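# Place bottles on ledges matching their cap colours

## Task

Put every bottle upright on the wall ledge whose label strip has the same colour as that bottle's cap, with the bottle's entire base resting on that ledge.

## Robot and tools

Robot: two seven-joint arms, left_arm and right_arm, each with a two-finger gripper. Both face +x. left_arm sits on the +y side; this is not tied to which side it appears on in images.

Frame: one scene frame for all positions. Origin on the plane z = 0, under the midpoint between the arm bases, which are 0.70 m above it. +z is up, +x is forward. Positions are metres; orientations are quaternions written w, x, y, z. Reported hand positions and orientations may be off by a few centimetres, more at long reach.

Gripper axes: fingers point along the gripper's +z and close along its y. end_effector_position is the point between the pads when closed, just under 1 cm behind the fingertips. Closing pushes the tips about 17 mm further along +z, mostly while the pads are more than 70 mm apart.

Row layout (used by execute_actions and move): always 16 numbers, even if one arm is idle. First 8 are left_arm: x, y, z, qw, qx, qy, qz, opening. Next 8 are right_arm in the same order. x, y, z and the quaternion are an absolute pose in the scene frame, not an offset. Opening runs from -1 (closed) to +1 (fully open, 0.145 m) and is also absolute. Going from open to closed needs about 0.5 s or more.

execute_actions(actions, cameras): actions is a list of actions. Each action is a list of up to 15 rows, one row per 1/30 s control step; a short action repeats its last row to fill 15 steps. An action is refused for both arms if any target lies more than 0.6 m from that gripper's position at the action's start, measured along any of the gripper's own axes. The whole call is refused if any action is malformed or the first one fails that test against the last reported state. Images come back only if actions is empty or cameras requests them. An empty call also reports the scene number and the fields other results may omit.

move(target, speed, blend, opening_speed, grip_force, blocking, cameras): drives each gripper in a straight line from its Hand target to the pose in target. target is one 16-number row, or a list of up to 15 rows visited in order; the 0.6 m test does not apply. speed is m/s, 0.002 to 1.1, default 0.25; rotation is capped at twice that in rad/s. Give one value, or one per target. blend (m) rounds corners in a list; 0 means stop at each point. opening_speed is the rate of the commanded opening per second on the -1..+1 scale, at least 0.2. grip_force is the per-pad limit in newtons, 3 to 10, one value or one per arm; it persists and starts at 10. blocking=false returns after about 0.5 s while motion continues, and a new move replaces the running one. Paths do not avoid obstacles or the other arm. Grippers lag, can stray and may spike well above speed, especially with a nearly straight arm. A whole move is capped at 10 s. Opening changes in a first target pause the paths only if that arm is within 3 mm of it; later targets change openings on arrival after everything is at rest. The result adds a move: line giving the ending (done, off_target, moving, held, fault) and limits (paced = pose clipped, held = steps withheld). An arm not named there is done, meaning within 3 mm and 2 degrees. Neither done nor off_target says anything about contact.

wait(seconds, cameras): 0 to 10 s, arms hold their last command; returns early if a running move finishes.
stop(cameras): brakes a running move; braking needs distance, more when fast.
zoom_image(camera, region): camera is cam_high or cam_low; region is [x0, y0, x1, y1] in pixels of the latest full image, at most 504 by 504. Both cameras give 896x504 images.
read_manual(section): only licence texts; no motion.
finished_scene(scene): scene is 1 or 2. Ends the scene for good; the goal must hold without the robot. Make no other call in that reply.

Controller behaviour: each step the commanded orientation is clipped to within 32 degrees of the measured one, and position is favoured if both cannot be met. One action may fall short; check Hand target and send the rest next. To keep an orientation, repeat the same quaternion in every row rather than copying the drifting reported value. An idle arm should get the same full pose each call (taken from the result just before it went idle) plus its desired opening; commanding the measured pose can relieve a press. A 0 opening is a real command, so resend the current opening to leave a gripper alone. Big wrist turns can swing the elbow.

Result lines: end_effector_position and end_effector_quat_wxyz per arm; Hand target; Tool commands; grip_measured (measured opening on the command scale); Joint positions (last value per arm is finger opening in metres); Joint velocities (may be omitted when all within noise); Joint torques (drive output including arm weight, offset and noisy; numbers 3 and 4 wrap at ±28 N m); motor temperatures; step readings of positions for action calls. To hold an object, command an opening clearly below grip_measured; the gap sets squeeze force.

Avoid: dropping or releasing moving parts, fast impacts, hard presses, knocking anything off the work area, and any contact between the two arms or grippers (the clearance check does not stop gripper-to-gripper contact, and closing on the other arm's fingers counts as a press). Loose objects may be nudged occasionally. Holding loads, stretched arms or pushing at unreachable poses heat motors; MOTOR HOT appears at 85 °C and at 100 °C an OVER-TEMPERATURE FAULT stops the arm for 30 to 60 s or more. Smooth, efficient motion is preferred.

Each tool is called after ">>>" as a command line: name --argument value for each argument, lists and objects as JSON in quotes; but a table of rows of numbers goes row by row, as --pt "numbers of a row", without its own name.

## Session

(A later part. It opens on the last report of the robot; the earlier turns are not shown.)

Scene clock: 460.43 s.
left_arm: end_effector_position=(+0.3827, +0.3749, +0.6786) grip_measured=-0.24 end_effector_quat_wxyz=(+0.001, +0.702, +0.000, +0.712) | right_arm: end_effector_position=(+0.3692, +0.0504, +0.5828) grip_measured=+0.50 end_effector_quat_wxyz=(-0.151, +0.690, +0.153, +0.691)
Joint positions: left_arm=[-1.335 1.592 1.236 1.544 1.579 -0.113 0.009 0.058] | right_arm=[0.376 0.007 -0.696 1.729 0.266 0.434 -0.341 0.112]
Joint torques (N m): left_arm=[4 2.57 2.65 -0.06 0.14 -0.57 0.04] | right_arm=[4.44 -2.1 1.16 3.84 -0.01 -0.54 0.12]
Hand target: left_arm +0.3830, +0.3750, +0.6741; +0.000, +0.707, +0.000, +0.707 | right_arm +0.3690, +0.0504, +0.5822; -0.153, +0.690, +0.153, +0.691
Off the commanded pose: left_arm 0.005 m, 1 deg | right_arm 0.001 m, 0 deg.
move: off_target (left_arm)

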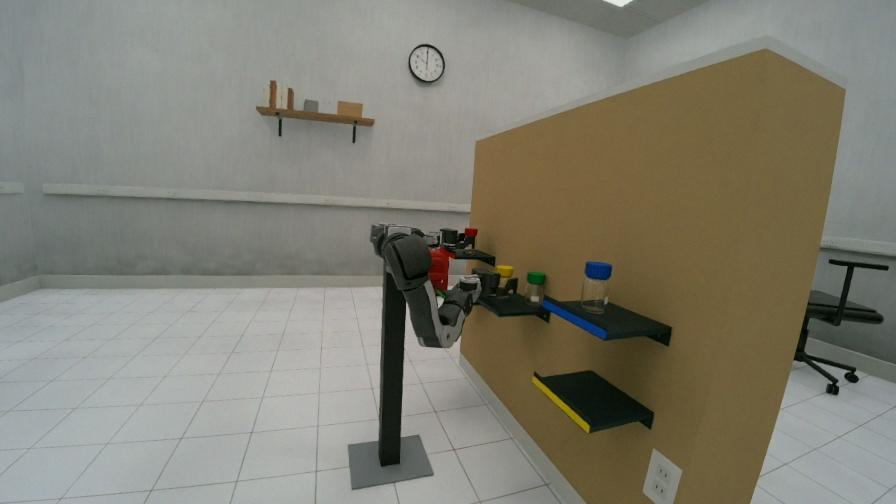

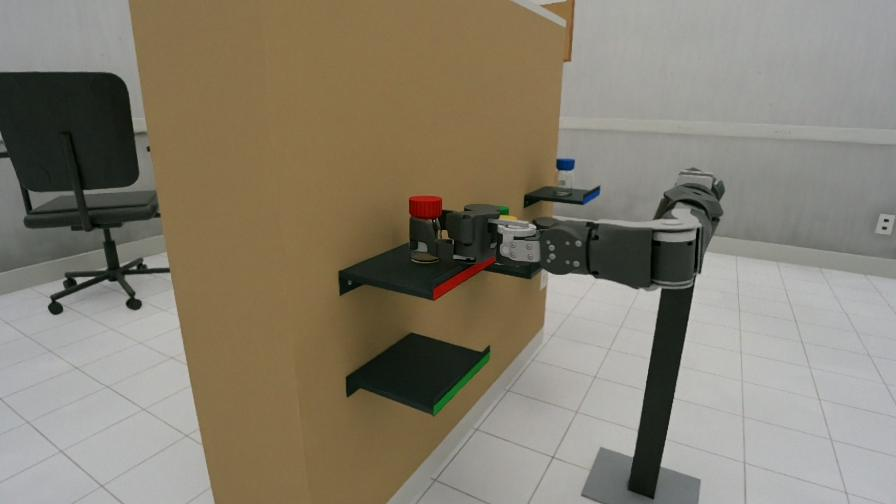

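>>> move --pt "0.383 0.375 0.678 0 0.7071 0 0.7071 -0.8 0.377 0.054 0.582 -0.153 0.6903 0.153 0.6903 0.5" --pt "0.383 0.375 0.678 0 0.7071 0 0.7071 0.1 0.377 0.054 0.582 -0.153 0.6903 0.153 0.6903 -0.8" --pt "0.26 0.375 0.684 0 0.7071 0 0.7071 0.1 0.377 0.054 0.60 -0.153 0.6903 0.153 0.6903 -0.8" --speed '[0.08,0.1,0.15]' --opening_speed 0.8 --cameras '["all"]'

>>> zoom_image --camera "cam_high" --region '[430, 190, 590, 320]'

>>> zoom_image --camera "cam_low" --region '[330, 160, 620, 340]'

Scene clock: 476.87 s.
left_arm: end_effector_position=(+0.2601, +0.3759, +0.6841) grip_measured=+0.10 end_effector_quat_wxyz=(-0.001, +0.706, +0.003, +0.708) | right_arm: end_effector_position=(+0.3763, +0.0554, +0.5957) grip_measured=-0.24 end_effector_quat_wxyz=(-0.153, +0.694, +0.157, +0.686)
Joint positions: left_arm=[-1.337 1 1.394 1.964 1.466 0.065 0.165 0.083] | right_arm=[0.436 -0.02 -0.685 1.715 0.292 0.497 -0.339 0.058]
Joint torques (N m): left_arm=[0.28 1.94 3.7 1.02 0.19 -0.51 0.22] | right_arm=[5.74 -3.31 1.95 4.79 -0.09 -0.54 -0.16]
Hand target: left_arm +0.2600, +0.3750, +0.6840; +0.000, +0.707, +0.000, +0.707 | right_arm +0.3770, +0.0540, +0.6000; -0.153, +0.690, +0.153, +0.690
Off the commanded pose: left_arm 0.001 m, 0 deg | right_arm 0.005 m, 1 deg.
move: off_target (right_arm)

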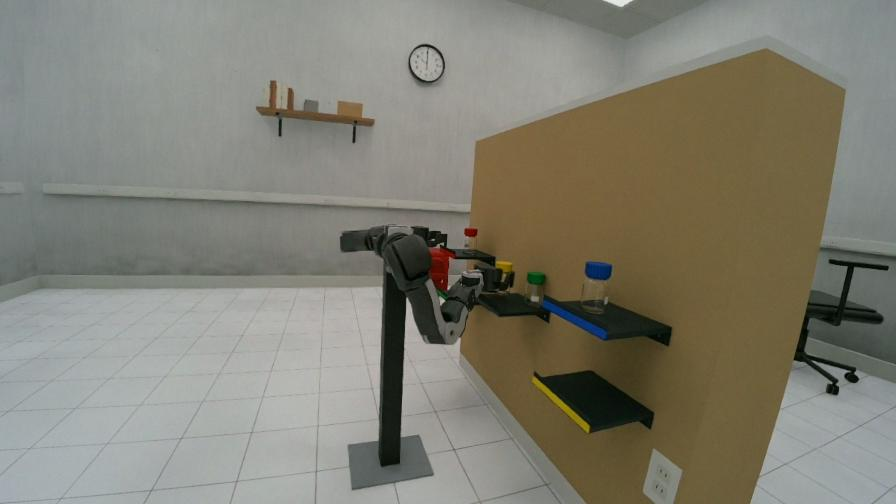

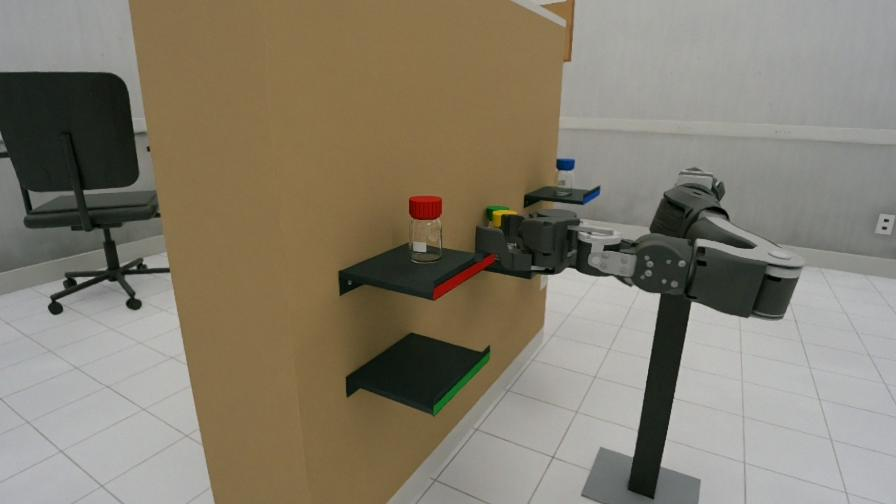

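Scaled by 3.150 from the camera's 896x504 image, which has a finer 1280x720 frame.

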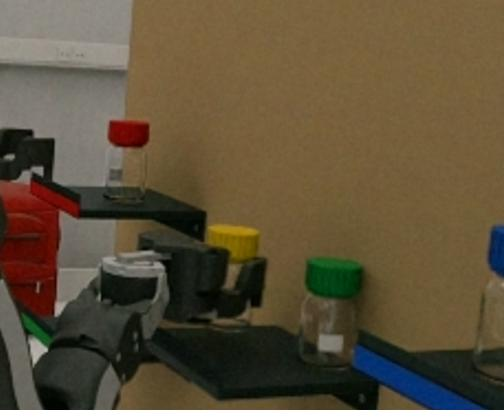

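Scaled by 1.738 from the camera's 896x504 image, which has a finer 1280x720 frame.

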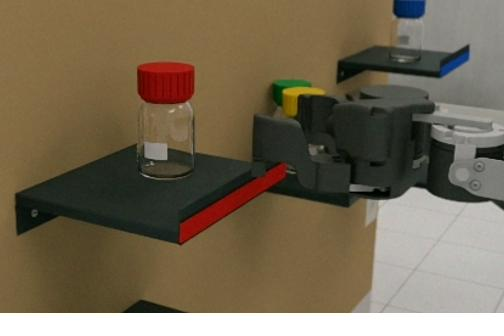

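>>> move --pt "0.25 0.37 0.684 0 0.7071 0 0.7071 0.1 0.377 0.054 0.622 -0.153 0.6903 0.153 0.6903 -0.8" --pt "0.24 0.35 0.67 0 0.7071 0 0.7071 0.1 0.28 0.005 0.622 -0.153 0.6903 0.153 0.6903 -0.8" --pt "0.24 0.30 0.65 0 0.7071 0 0.7071 0.1 0.25 -0.18 0.60 0 0.7071 0 0.7071 -0.8" --pt "0.24 0.12 0.60 0 0.7071 0 0.7071 0.6 0.25 -0.36 0.53 0 0.7071 0 0.7071 -0.8" --pt "0.31 -0.002 0.586 0.1228 0.6964 -0.1228 0.6964 0.6 0.375 -0.378 0.525 0 0.7071 0 0.7071 -0.8" --speed '[0.1,0.15,0.22,0.22,0.15]' --blend '[0,0.02,0.03,0.03,0]' --cameras '["all"]'

>>> zoom_image --camera "cam_high" --region '[460, 230, 680, 430]'

>>> zoom_image --camera "cam_low" --region '[460, 150, 640, 290]'

Scene clock: 503.73 s.
left_arm: end_effector_position=(+0.3100, -0.0008, +0.5891) grip_measured=+0.60 end_effector_quat_wxyz=(+0.123, +0.693, -0.119, +0.700) | right_arm: end_effector_position=(+0.3748, -0.3794, +0.5251) grip_measured=-0.24 end_effector_quat_wxyz=(+0.002, +0.708, -0.002, +0.706)
Joint positions: left_arm=[0.195 0.248 -0.778 2.111 0.352 0.471 -0.584 0.119] | right_arm=[0.042 0.819 0.11 1.255 0.807 -0.092 0.298 0.058]
Joint torques (N m): left_arm=[4.6 -0.73 0.12 3.62 -0.08 -0.46 0.2] | right_arm=[3.78 6.55 2.8 2.99 0.32 -0.62 0.19]
Hand target: left_arm +0.3100, -0.0020, +0.5860; +0.123, +0.696, -0.123, +0.696 | right_arm +0.3750, -0.3781, +0.5250; +0.000, +0.707, +0.000, +0.707
Off the commanded pose: left_arm 0.003 m, 1 deg | right_arm 0.001 m, 0 deg.
move: done; blend cut to 0 m at target 4; target 4's new opening was sent with left_arm's hand 0.001 m and 10 deg from that target

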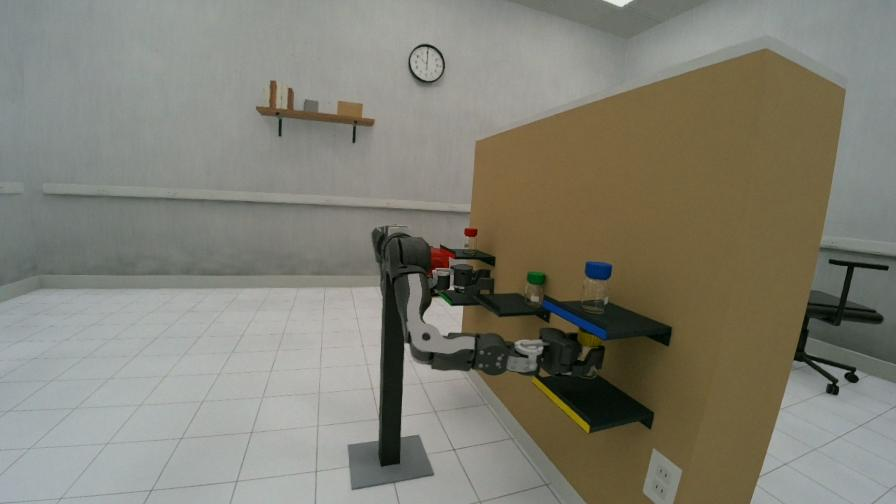

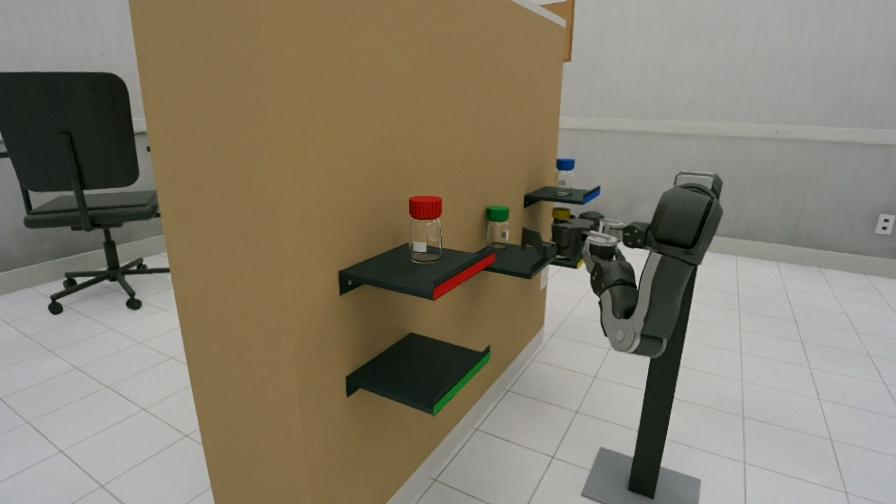

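Scaled by 2.291 from the camera's 896x504 image, which has a finer 1280x720 frame.

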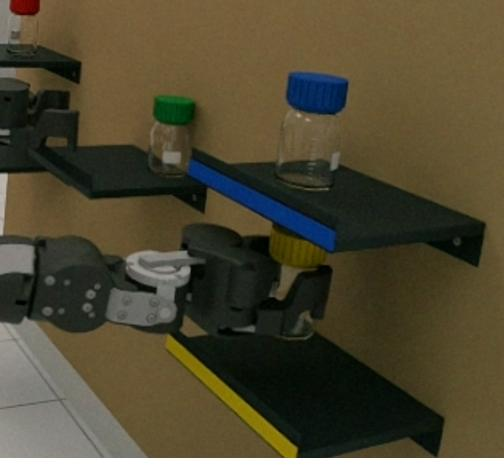

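Scaled by 2.800 from the camera's 896x504 image, which has a finer 1280x720 frame.

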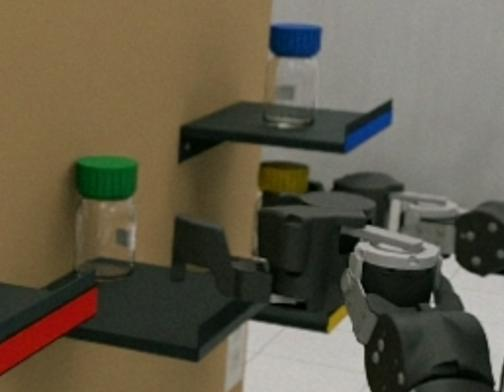

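>>> move --pt "0.38 -0.028 0.584 0.1228 0.6964 -0.1228 0.6964 0.6 0.375 -0.378 0.505 0 0.7071 0 0.7071 -0.8" --pt "0.418 -0.041 0.584 0.1228 0.6964 -0.1228 0.6964 0.6 0.375 -0.378 0.497 0 0.7071 0 0.7071 -0.8" --speed 0.1 --cameras '["all"]'

>>> zoom_image --camera "cam_high" --region '[460, 230, 680, 430]'

>>> zoom_image --camera "cam_low" --region '[460, 150, 640, 290]'

Scene clock: 517.10 s.
left_arm: end_effector_position=(+0.4178, -0.0408, +0.5865) grip_measured=+0.60 end_effector_quat_wxyz=(+0.122, +0.695, -0.121, +0.699) | right_arm: end_effector_position=(+0.3742, -0.3790, +0.4943) grip_measured=-0.24 end_effector_quat_wxyz=(+0.001, +0.712, -0.002, +0.702)
Joint positions: left_arm=[0.596 0.04 -0.759 1.504 0.446 0.33 -0.462 0.119] | right_arm=[0.076 0.741 0.104 1.138 0.733 -0.163 0.362 0.058]
Joint torques (N m): left_arm=[7.93 -1.86 1.05 3.86 -0.03 -0.65 0.22] | right_arm=[4.63 6.37 2.93 3.14 0.37 -0.74 0.17]
Hand target: left_arm +0.4180, -0.0410, +0.5840; +0.123, +0.696, -0.123, +0.696 | right_arm +0.3750, -0.3781, +0.4970; +0.000, +0.707, +0.000, +0.707
Off the commanded pose: left_arm 0.003 m, 0 deg | right_arm 0.003 m, 1 deg.
move: done

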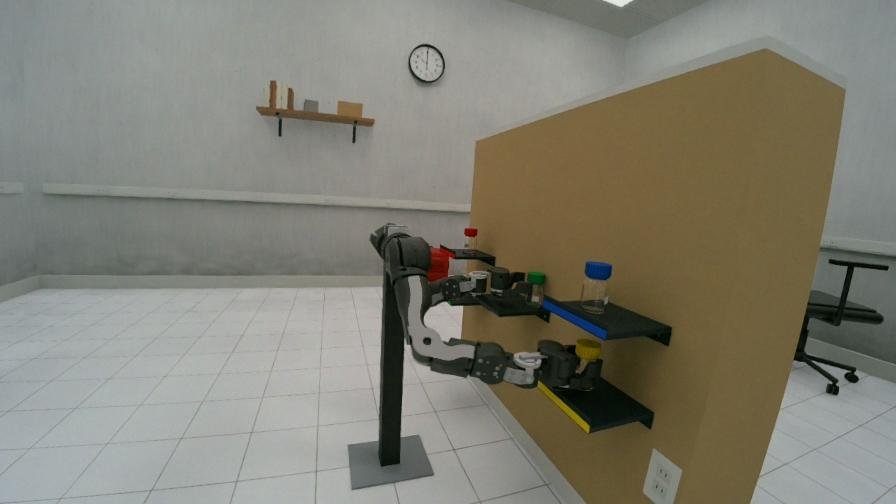

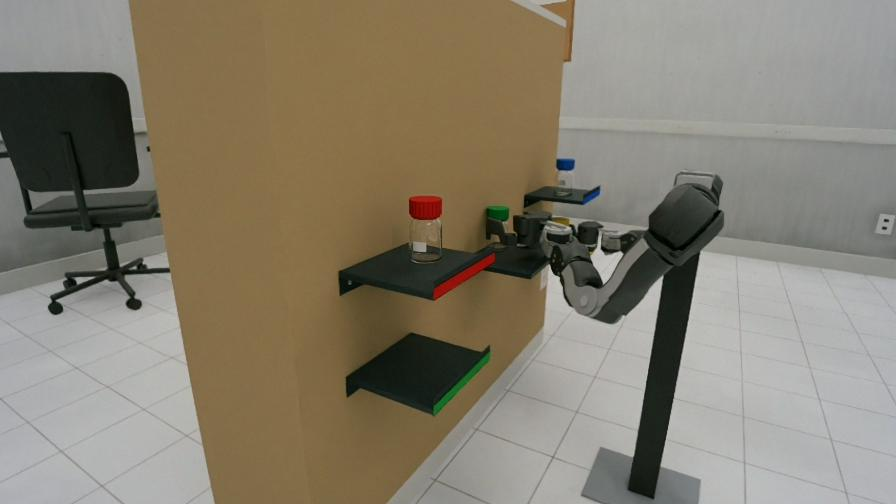

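Scaled by 2.291 from the camera's 896x504 image, which has a finer 1280x720 frame.

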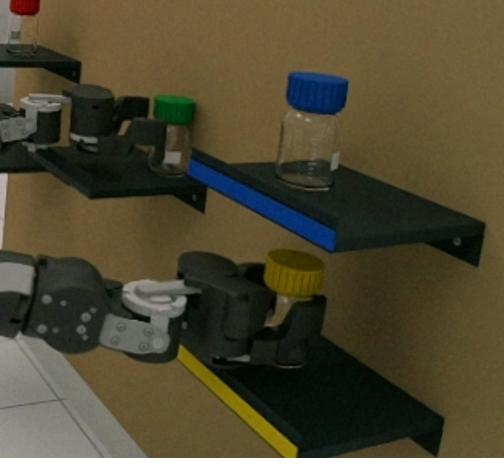

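Scaled by 2.800 from the camera's 896x504 image, which has a finer 1280x720 frame.

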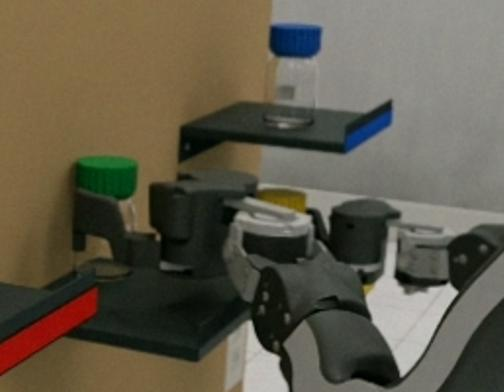

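>>> move --pt "0.425 -0.0435 0.584 0.1228 0.6964 -0.1228 0.6964 0.6 0.375 -0.378 0.494 0 0.7071 0 0.7071 -0.8" --pt "0.425 -0.0435 0.584 0.1228 0.6964 -0.1228 0.6964 -0.8 0.375 -0.378 0.491 0 0.7071 0 0.7071 -0.8" --speed '[0.06,0.03]' --opening_speed 1 --cameras '["all"]'

>>> zoom_image --camera "cam_high" --region '[460, 230, 680, 430]'

>>> zoom_image --camera "cam_low" --region '[460, 150, 640, 290]'

Scene clock: 532.40 s.
left_arm: end_effector_position=(+0.4247, -0.0425, +0.5857) grip_measured=-0.31 end_effector_quat_wxyz=(+0.122, +0.695, -0.121, +0.698) | right_arm: end_effector_position=(+0.3741, -0.3789, +0.4879) grip_measured=-0.24 end_effector_quat_wxyz=(+0.001, +0.713, -0.002, +0.702)
Joint positions: left_arm=[0.62 0.028 -0.759 1.458 0.452 0.313 -0.453 0.052] | right_arm=[0.086 0.725 0.104 1.109 0.717 -0.181 0.377 0.058]
Joint torques (N m): left_arm=[8.8 -2.41 0.88 3.64 -0.04 -0.63 0.2] | right_arm=[4.65 6.24 3.02 3.41 0.36 -0.74 0.16]
Hand target: left_arm +0.4249, -0.0436, +0.5840; +0.123, +0.696, -0.123, +0.696 | right_arm +0.3750, -0.3780, +0.4910; +0.000, +0.707, +0.000, +0.707
Off the commanded pose: left_arm 0.002 m, 0 deg | right_arm 0.003 m, 1 deg.
move: done

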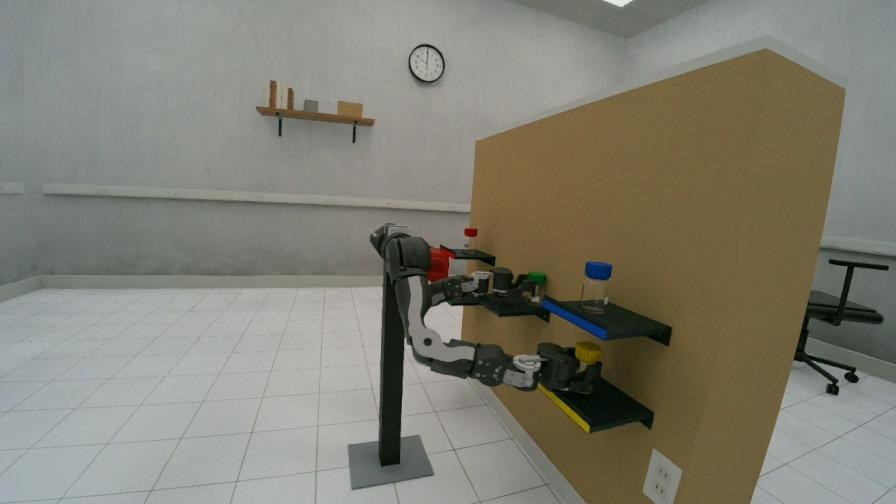

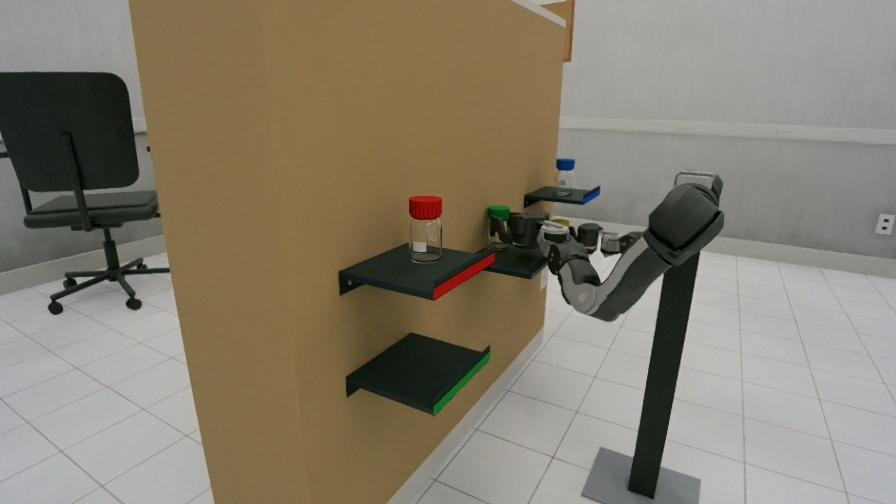

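Scaled by 2.291 from the camera's 896x504 image, which has a finer 1280x720 frame.

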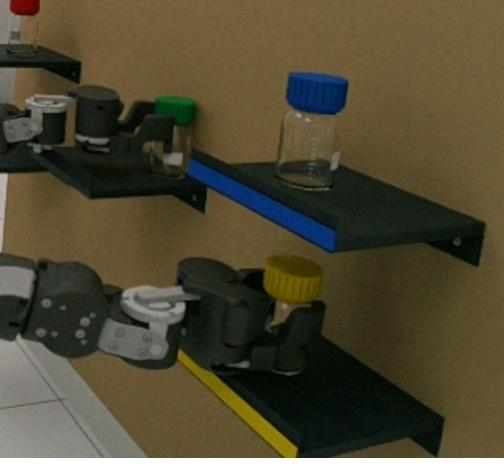

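Scaled by 2.800 from the camera's 896x504 image, which has a finer 1280x720 frame.

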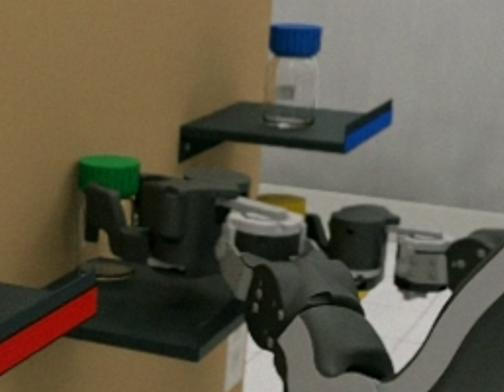

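>>> move --pt "0.425 -0.0435 0.584 0.1228 0.6964 -0.1228 0.6964 0.4 0.375 -0.378 0.488 0 0.7071 0 0.7071 -0.8" --pt "0.438 -0.047 0.584 0.1228 0.6964 -0.1228 0.6964 0.4 0.375 -0.378 0.485 0 0.7071 0 0.7071 -0.8" --pt "0.438 -0.047 0.584 0.1228 0.6964 -0.1228 0.6964 -0.8 0.375 -0.378 0.485 0 0.7071 0 0.7071 -0.8" --speed '[0.06,0.05,0.03]' --opening_speed 1 --cameras '["all"]'

>>> zoom_image --camera "cam_high" --region '[460, 230, 680, 430]'

>>> zoom_image --camera "cam_low" --region '[460, 150, 640, 290]'

Scene clock: 552.77 s.
left_arm: end_effector_position=(+0.4376, -0.0464, +0.5856) grip_measured=-0.24 end_effector_quat_wxyz=(+0.122, +0.695, -0.121, +0.698) | right_arm: end_effector_position=(+0.3744, -0.3793, +0.4844) grip_measured=-0.24 end_effector_quat_wxyz=(+0.002, +0.710, -0.002, +0.705)
Joint positions: left_arm=[0.669 0.005 -0.759 1.371 0.462 0.282 -0.432 0.058] | right_arm=[0.097 0.712 0.104 1.081 0.706 -0.205 0.391 0.058]
Joint torques (N m): left_arm=[9.19 -2.33 1.02 3.67 -0.04 -0.65 0.19] | right_arm=[4.47 5.97 2.33 3.04 0.34 -0.61 0.15]
Motor temperatures (°C): left_arm=[26 22 24 22 21 26 21] | right_arm=[23 25 23 21 20 21 21]
Hand target: left_arm +0.4380, -0.0470, +0.5840; +0.123, +0.696, -0.123, +0.696 | right_arm +0.3750, -0.3780, +0.4850; +0.000, +0.707, +0.000, +0.707
Off the commanded pose: left_arm 0.002 m, 0 deg | right_arm 0.002 m, 0 deg.
move: done

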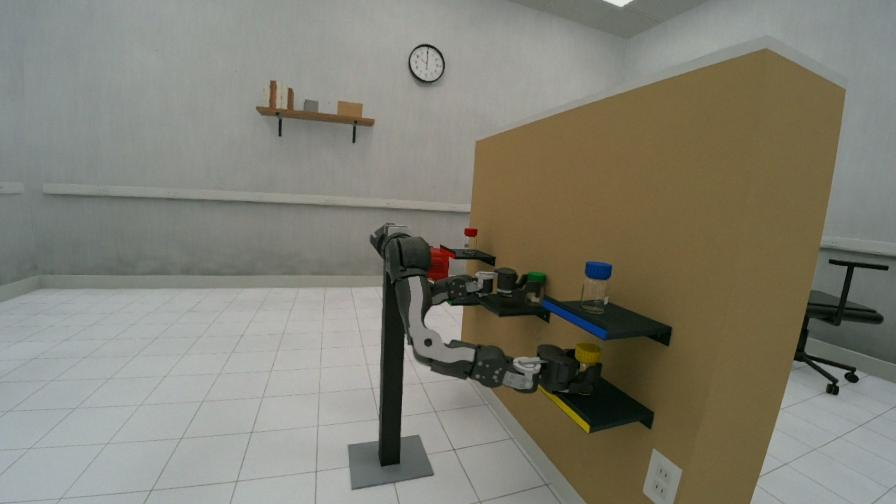

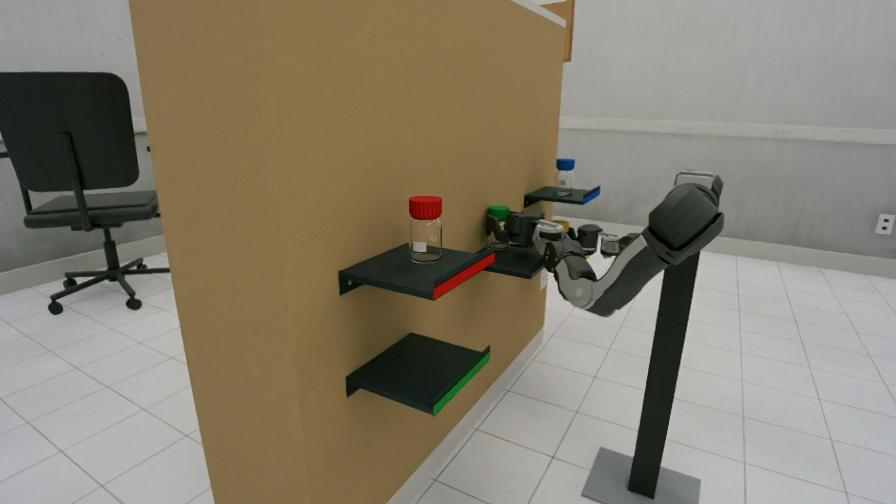

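Scaled by 2.291 from the camera's 896x504 image, which has a finer 1280x720 frame.

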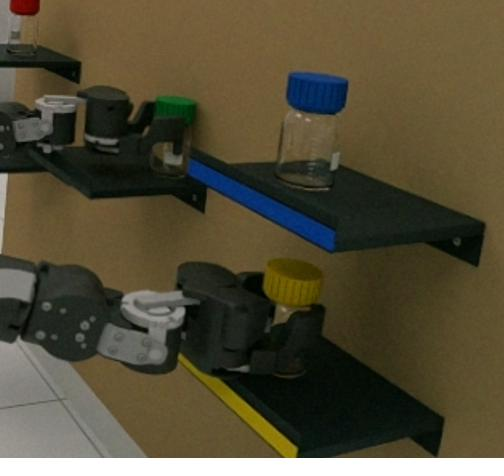

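Scaled by 2.800 from the camera's 896x504 image, which has a finer 1280x720 frame.

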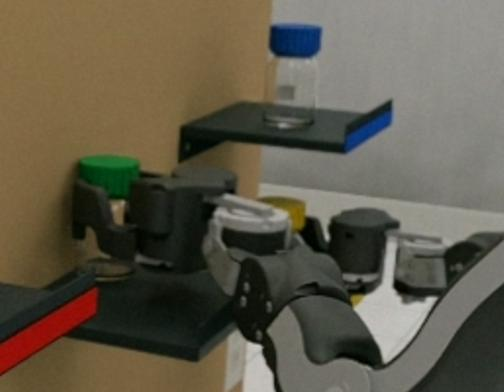

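>>> move --pt "0.438 -0.047 0.622 0.1228 0.6964 -0.1228 0.6964 -0.8 0.375 -0.378 0.481 0 0.7071 0 0.7071 -0.8" --pt "0.26 0.02 0.622 0.1228 0.6964 -0.1228 0.6964 -0.8 0.375 -0.378 0.481 0 0.7071 0 0.7071 -0.8" --pt "0.24 0.25 0.57 0 0.7071 0 0.7071 -0.8 0.375 -0.378 0.481 0 0.7071 0 0.7071 -0.8" --speed '[0.1,0.2,0.2]' --cameras '["all"]'

>>> zoom_image --camera "cam_high" --region '[460, 230, 680, 430]'

Scene clock: 566.57 s.
left_arm: end_effector_position=(+0.2394, +0.2505, +0.5668) grip_measured=-0.24 end_effector_quat_wxyz=(-0.002, +0.712, +0.000, +0.702) | right_arm: end_effector_position=(+0.3750, -0.3802, +0.4842) grip_measured=-0.24 end_effector_quat_wxyz=(+0.003, +0.705, -0.002, +0.709)
Joint positions: left_arm=[-1.139 1.04 0.401 2.307 0.838 -0.368 -0.487 0.058] | right_arm=[0.107 0.706 0.104 1.063 0.704 -0.226 0.399 0.058]
Joint torques (N m): left_arm=[1.15 2.04 2.4 3.84 -0.14 -0.91 0.22] | right_arm=[4 5.79 1.43 2.59 0.29 -0.42 0.11]
Hand target: left_arm +0.2400, +0.2500, +0.5700; +0.000, +0.707, +0.000, +0.707 | right_arm +0.3750, -0.3781, +0.4810; +0.000, +0.707, +0.000, +0.707
Off the commanded pose: left_arm 0.003 m, 1 deg | right_arm 0.004 m, 1 deg.
move: off_target (right_arm)

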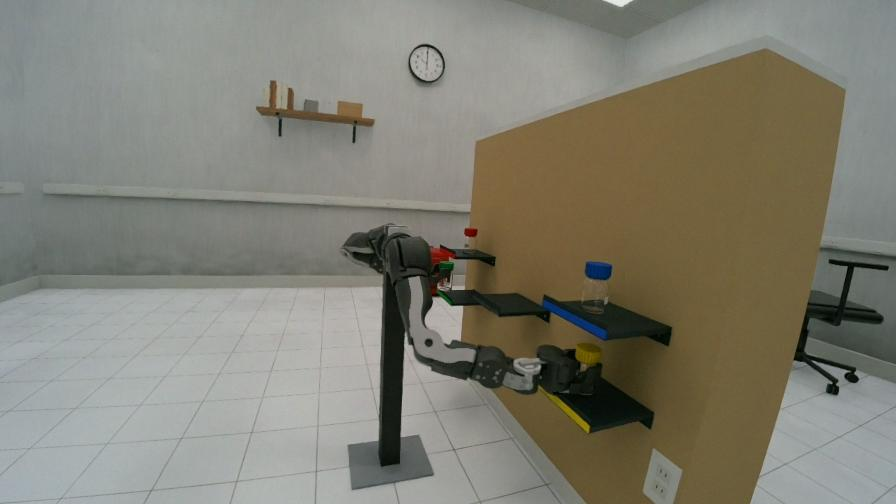

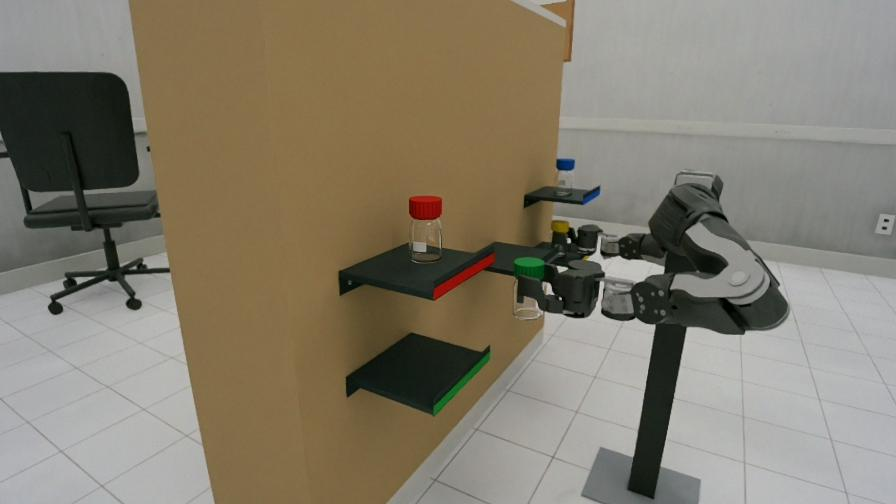

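Scaled by 2.291 from the camera's 896x504 image, which has a finer 1280x720 frame.

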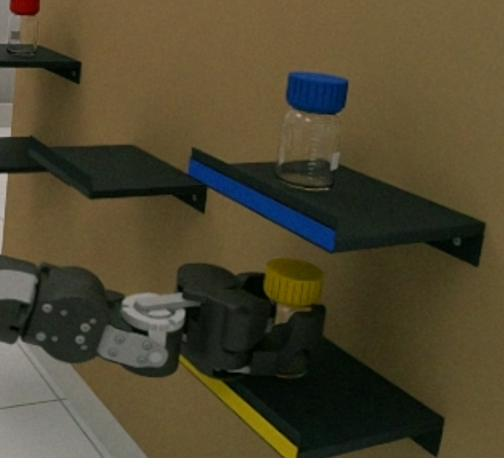

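>>> move --pt "0.24 0.36 0.54 0 0.7071 0 0.7071 -0.8 0.375 -0.378 0.485 0 0.7071 0 0.7071 -0.8" --pt "0.25 0.378 0.525 0 0.7071 0 0.7071 -0.8 0.375 -0.378 0.485 0 0.7071 0 0.7071 0.1" --pt "0.381 0.380 0.522 0 0.7071 0 0.7071 -0.8 0.25 -0.36 0.50 0 0.7071 0 0.7071 0.1" --pt "0.381 0.380 0.495 0 0.7071 0 0.7071 -0.8 0.25 -0.36 0.50 0 0.7071 0 0.7071 0.1" --speed '[0.2,0.15,0.15,0.06]' --opening_speed 0.8 --cameras '["all"]'

>>> zoom_image --camera "cam_low" --region '[330, 160, 620, 420]'

>>> zoom_image --camera "cam_high" --region '[460, 230, 680, 430]'

Scene clock: 584.10 s.
left_arm: end_effector_position=(+0.3812, +0.3824, +0.4983) grip_measured=-0.24 end_effector_quat_wxyz=(-0.004, +0.705, +0.002, +0.709) | right_arm: end_effector_position=(+0.2499, -0.3602, +0.4981) grip_measured=+0.10 end_effector_quat_wxyz=(+0.001, +0.709, -0.002, +0.705)
Joint positions: left_arm=[0.168 0.964 -0.326 1.091 1.066 -0.363 0.225 0.058] | right_arm=[-0.645 0.622 0.513 1.635 0.809 -0.248 0.378 0.083]
Joint torques (N m): left_arm=[5.71 6.08 1.63 2.1 0.2 -0.64 0.29] | right_arm=[0.22 5.21 3.86 3.47 0.39 -0.5 0.15]
Hand target: left_arm +0.3810, +0.3798, +0.4950; +0.000, +0.707, +0.000, +0.707 | right_arm +0.2500, -0.3600, +0.5000; +0.000, +0.707, +0.000, +0.707
Off the commanded pose: left_arm 0.004 m, 1 deg | right_arm 0.002 m, 0 deg.
move: off_target (left_arm)

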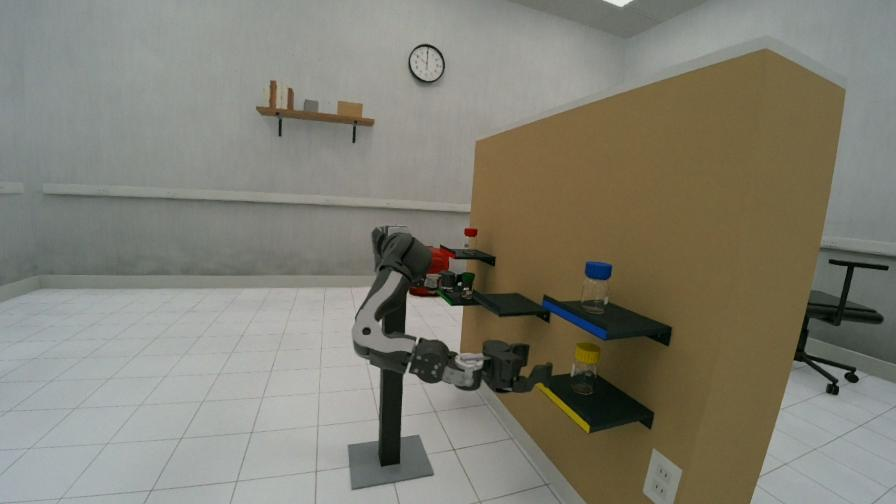

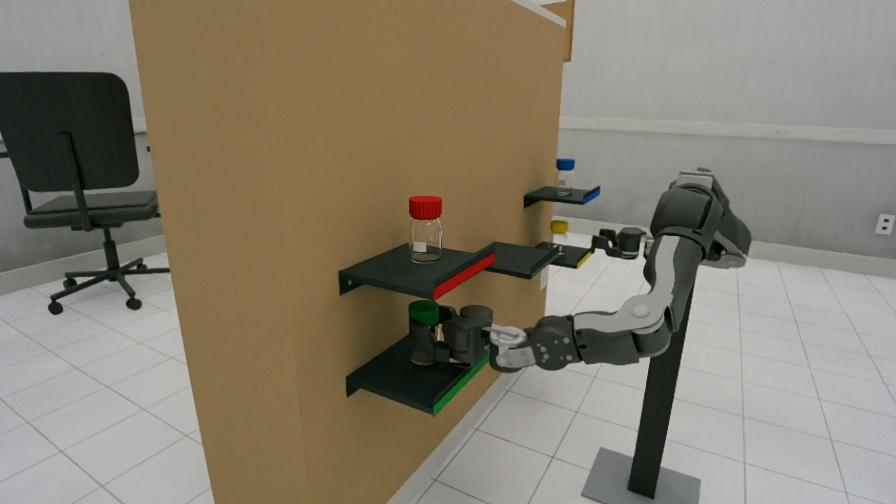

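Scaled by 1.738 from the camera's 896x504 image, which has a finer 1280x720 frame.

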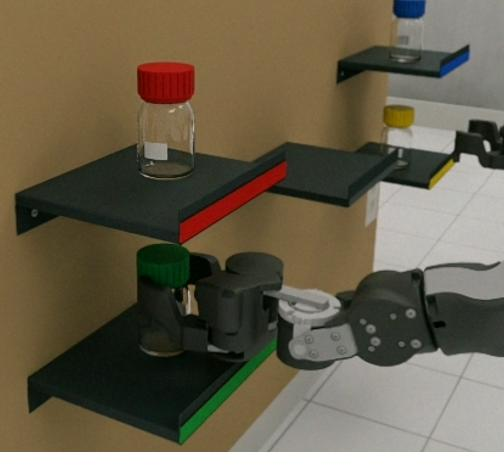

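Scaled by 2.291 from the camera's 896x504 image, which has a finer 1280x720 frame.

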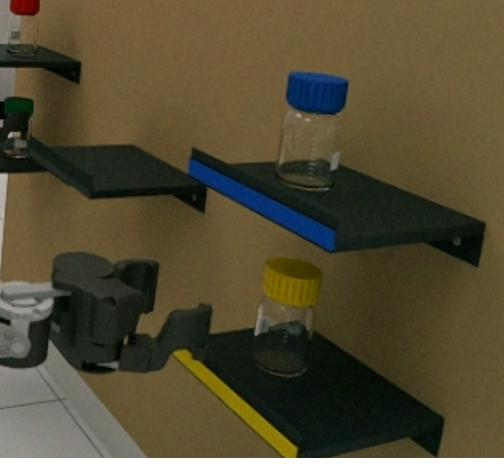

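Lower green in small steps.

>>> move --pt "0.381 0.378 0.488 0 0.7071 0 0.7071 -0.8 0.25 -0.36 0.50 0 0.7071 0 0.7071 0.1" --pt "0.381 0.378 0.484 0 0.7071 0 0.7071 -0.8 0.25 -0.36 0.50 0 0.7071 0 0.7071 0.1" --speed 0.05

>>> move --target '[0.381,0.378,0.480,0,0.7071,0,0.7071,-0.8,0.25,-0.36,0.50,0,0.7071,0,0.7071,0.1]' --speed 0.05 --cameras '["cam_low"]'

>>> zoom_image --camera "cam_low" --region '[380, 270, 540, 420]'

Scene clock: 595.87 s.
left_arm: end_effector_position=(+0.3828, +0.3807, +0.4968) grip_measured=-0.24 end_effector_quat_wxyz=(-0.005, +0.691, +0.000, +0.723) | right_arm: end_effector_position=(+0.2499, -0.3602, +0.4981) grip_measured=+0.10 end_effector_quat_wxyz=(+0.001, +0.709, -0.002, +0.705)
Joint positions: left_arm=[0.199 0.95 -0.376 1.051 1.078 -0.433 0.233 0.058] | right_arm=[-0.645 0.622 0.513 1.635 0.809 -0.248 0.378 0.083]
Joint torques (N m): left_arm=[4.02 5.82 0.4 1.62 0.19 0.18 0.16] | right_arm=[0.15 5.13 3.89 3.38 0.41 -0.5 0.15]
Hand target: left_arm +0.3806, +0.3779, +0.4841; +0.000, +0.707, +0.000, +0.707 | right_arm +0.2500, -0.3600, +0.5000; +0.000, +0.707, +0.000, +0.707
Off the commanded pose: left_arm 0.013 m, 3 deg | right_arm 0.002 m, 0 deg.
move: off_target (left_arm)

Scene clock: 596.80 s.
left_arm: end_effector_position=(+0.3834, +0.3806, +0.4967) grip_measured=-0.24 end_effector_quat_wxyz=(-0.005, +0.686, -0.001, +0.728) | right_arm: end_effector_position=(+0.2499, -0.3602, +0.4981) grip_measured=+0.10 end_effector_quat_wxyz=(+0.001, +0.709, -0.002, +0.705)
Joint positions: left_arm=[0.223 0.962 -0.436 1.034 1.113 -0.474 0.231 0.058] | right_arm=[-0.645 0.622 0.513 1.635 0.809 -0.248 0.378 0.083]
Joint torques (N m): left_arm=[3.34 5.55 0.12 1.1 0.13 0.46 0.09] | right_arm=[0.25 5.21 3.84 3.36 0.41 -0.49 0.14]
Hand target: left_arm +0.3804, +0.3780, +0.4803; +0.000, +0.707, +0.000, +0.707 | right_arm +0.2500, -0.3600, +0.5000; +0.000, +0.707, +0.000, +0.707
Off the commanded pose: left_arm 0.017 m, 3 deg | right_arm 0.002 m, 0 deg.
move: off_target (left_arm)
Images, in order (width x height): cam_low 896x504.

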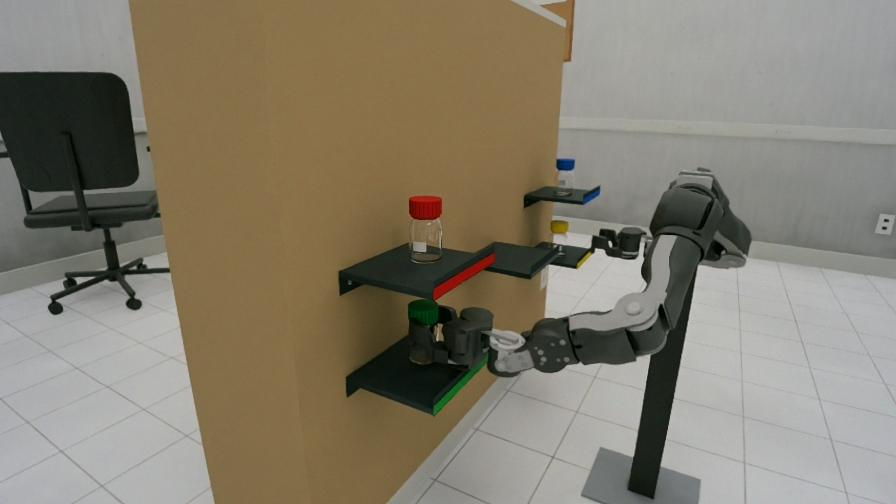

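Scaled by 3.150 from the camera's 896x504 image, which has a finer 1280x720 frame.

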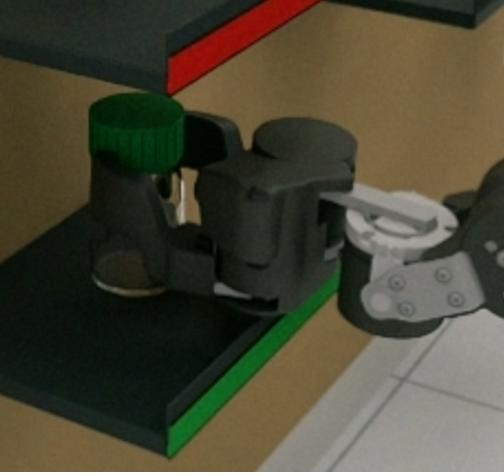

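>>> move --pt "0.381 0.378 0.494 0 0.7071 0 0.7071 -0.8 0.25 -0.36 0.50 0 0.7071 0 0.7071 0.1" --pt "0.381 0.378 0.494 0 0.7071 0 0.7071 0.1 0.25 -0.36 0.50 0 0.7071 0 0.7071 0.1" --pt "0.25 0.37 0.498 0 0.7071 0 0.7071 0.1 0.25 -0.36 0.50 0 0.7071 0 0.7071 0.1" --speed '[0.06,0.1,0.15]' --opening_speed 0.8 --cameras '["all"]'

>>> zoom_image --camera "cam_low" --region '[330, 160, 620, 420]'

>>> zoom_image --camera "cam_high" --region '[430, 220, 680, 440]'

Scene clock: 613.00 s.
left_arm: end_effector_position=(+0.2498, +0.3713, +0.4977) grip_measured=+0.10 end_effector_quat_wxyz=(-0.002, +0.707, +0.003, +0.707) | right_arm: end_effector_position=(+0.2499, -0.3602, +0.4981) grip_measured=+0.10 end_effector_quat_wxyz=(+0.001, +0.709, -0.002, +0.705)
Joint positions: left_arm=[-0.962 1.201 0.18 1.583 1.261 -0.788 0.07 0.083] | right_arm=[-0.645 0.622 0.513 1.635 0.809 -0.248 0.378 0.083]
Joint torques (N m): left_arm=[1.17 4.65 2.54 1.91 0.1 -0.65 0.23] | right_arm=[0.25 5.24 3.88 3.38 0.42 -0.5 0.17]
Hand target: left_arm +0.2501, +0.3700, +0.4981; +0.000, +0.707, +0.000, +0.707 | right_arm +0.2500, -0.3600, +0.5000; +0.000, +0.707, +0.000, +0.707
Off the commanded pose: left_arm 0.001 m, 0 deg | right_arm 0.002 m, 0 deg.
joint sent to its limit (left arm) — joint 6 (wrist pitch), lower limit. The joint targets still meet the commanded pose.
move: done; target 2's new opening was sent with left_arm's hand 0.004 m and 1 deg from that target

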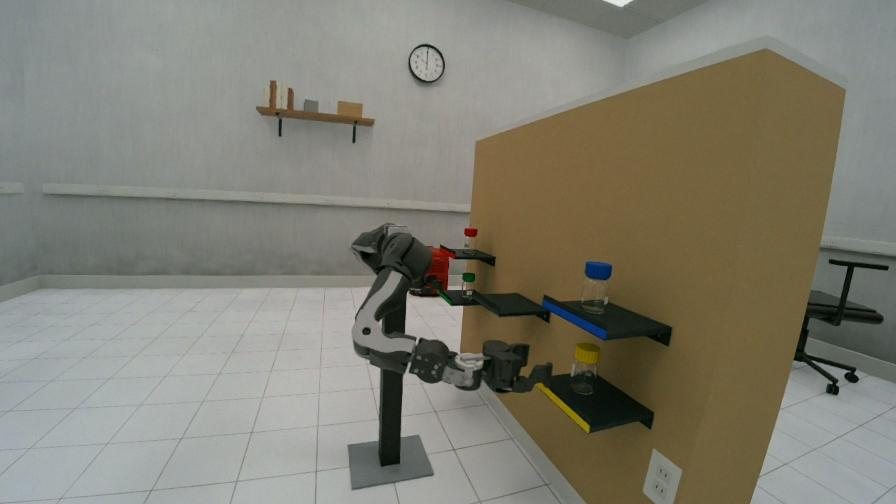

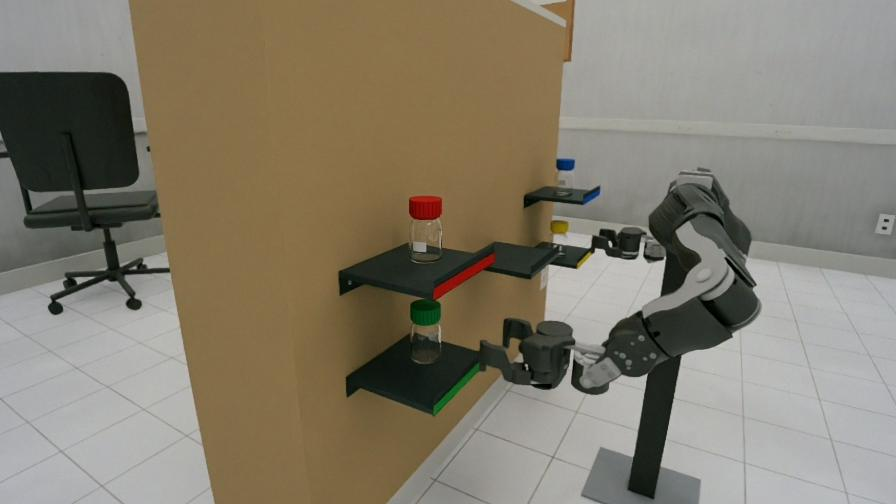

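Scaled by 1.738 from the camera's 896x504 image, which has a finer 1280x720 frame.

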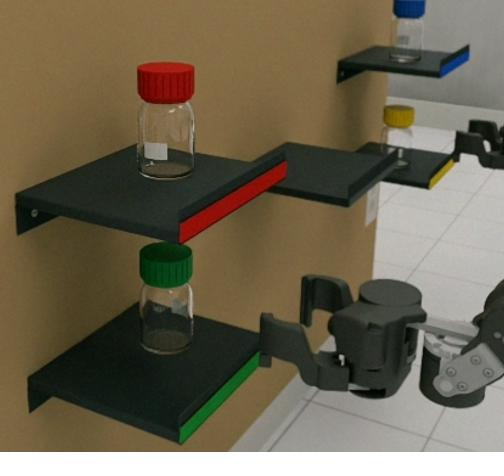

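Scaled by 2.016 from the camera's 896x504 image, which has a finer 1280x720 frame.

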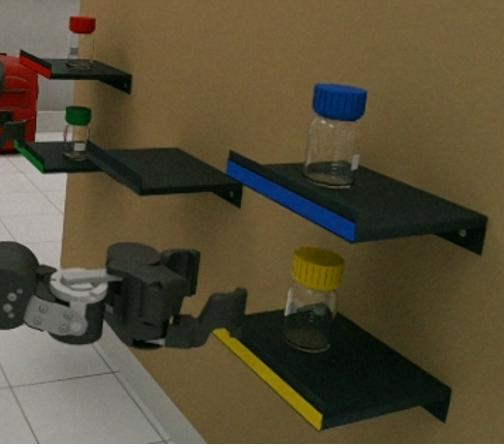

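All four bottles are standing on their matching ledges.

>>> finished_scene --scene 2

The scene is finished: the task was done.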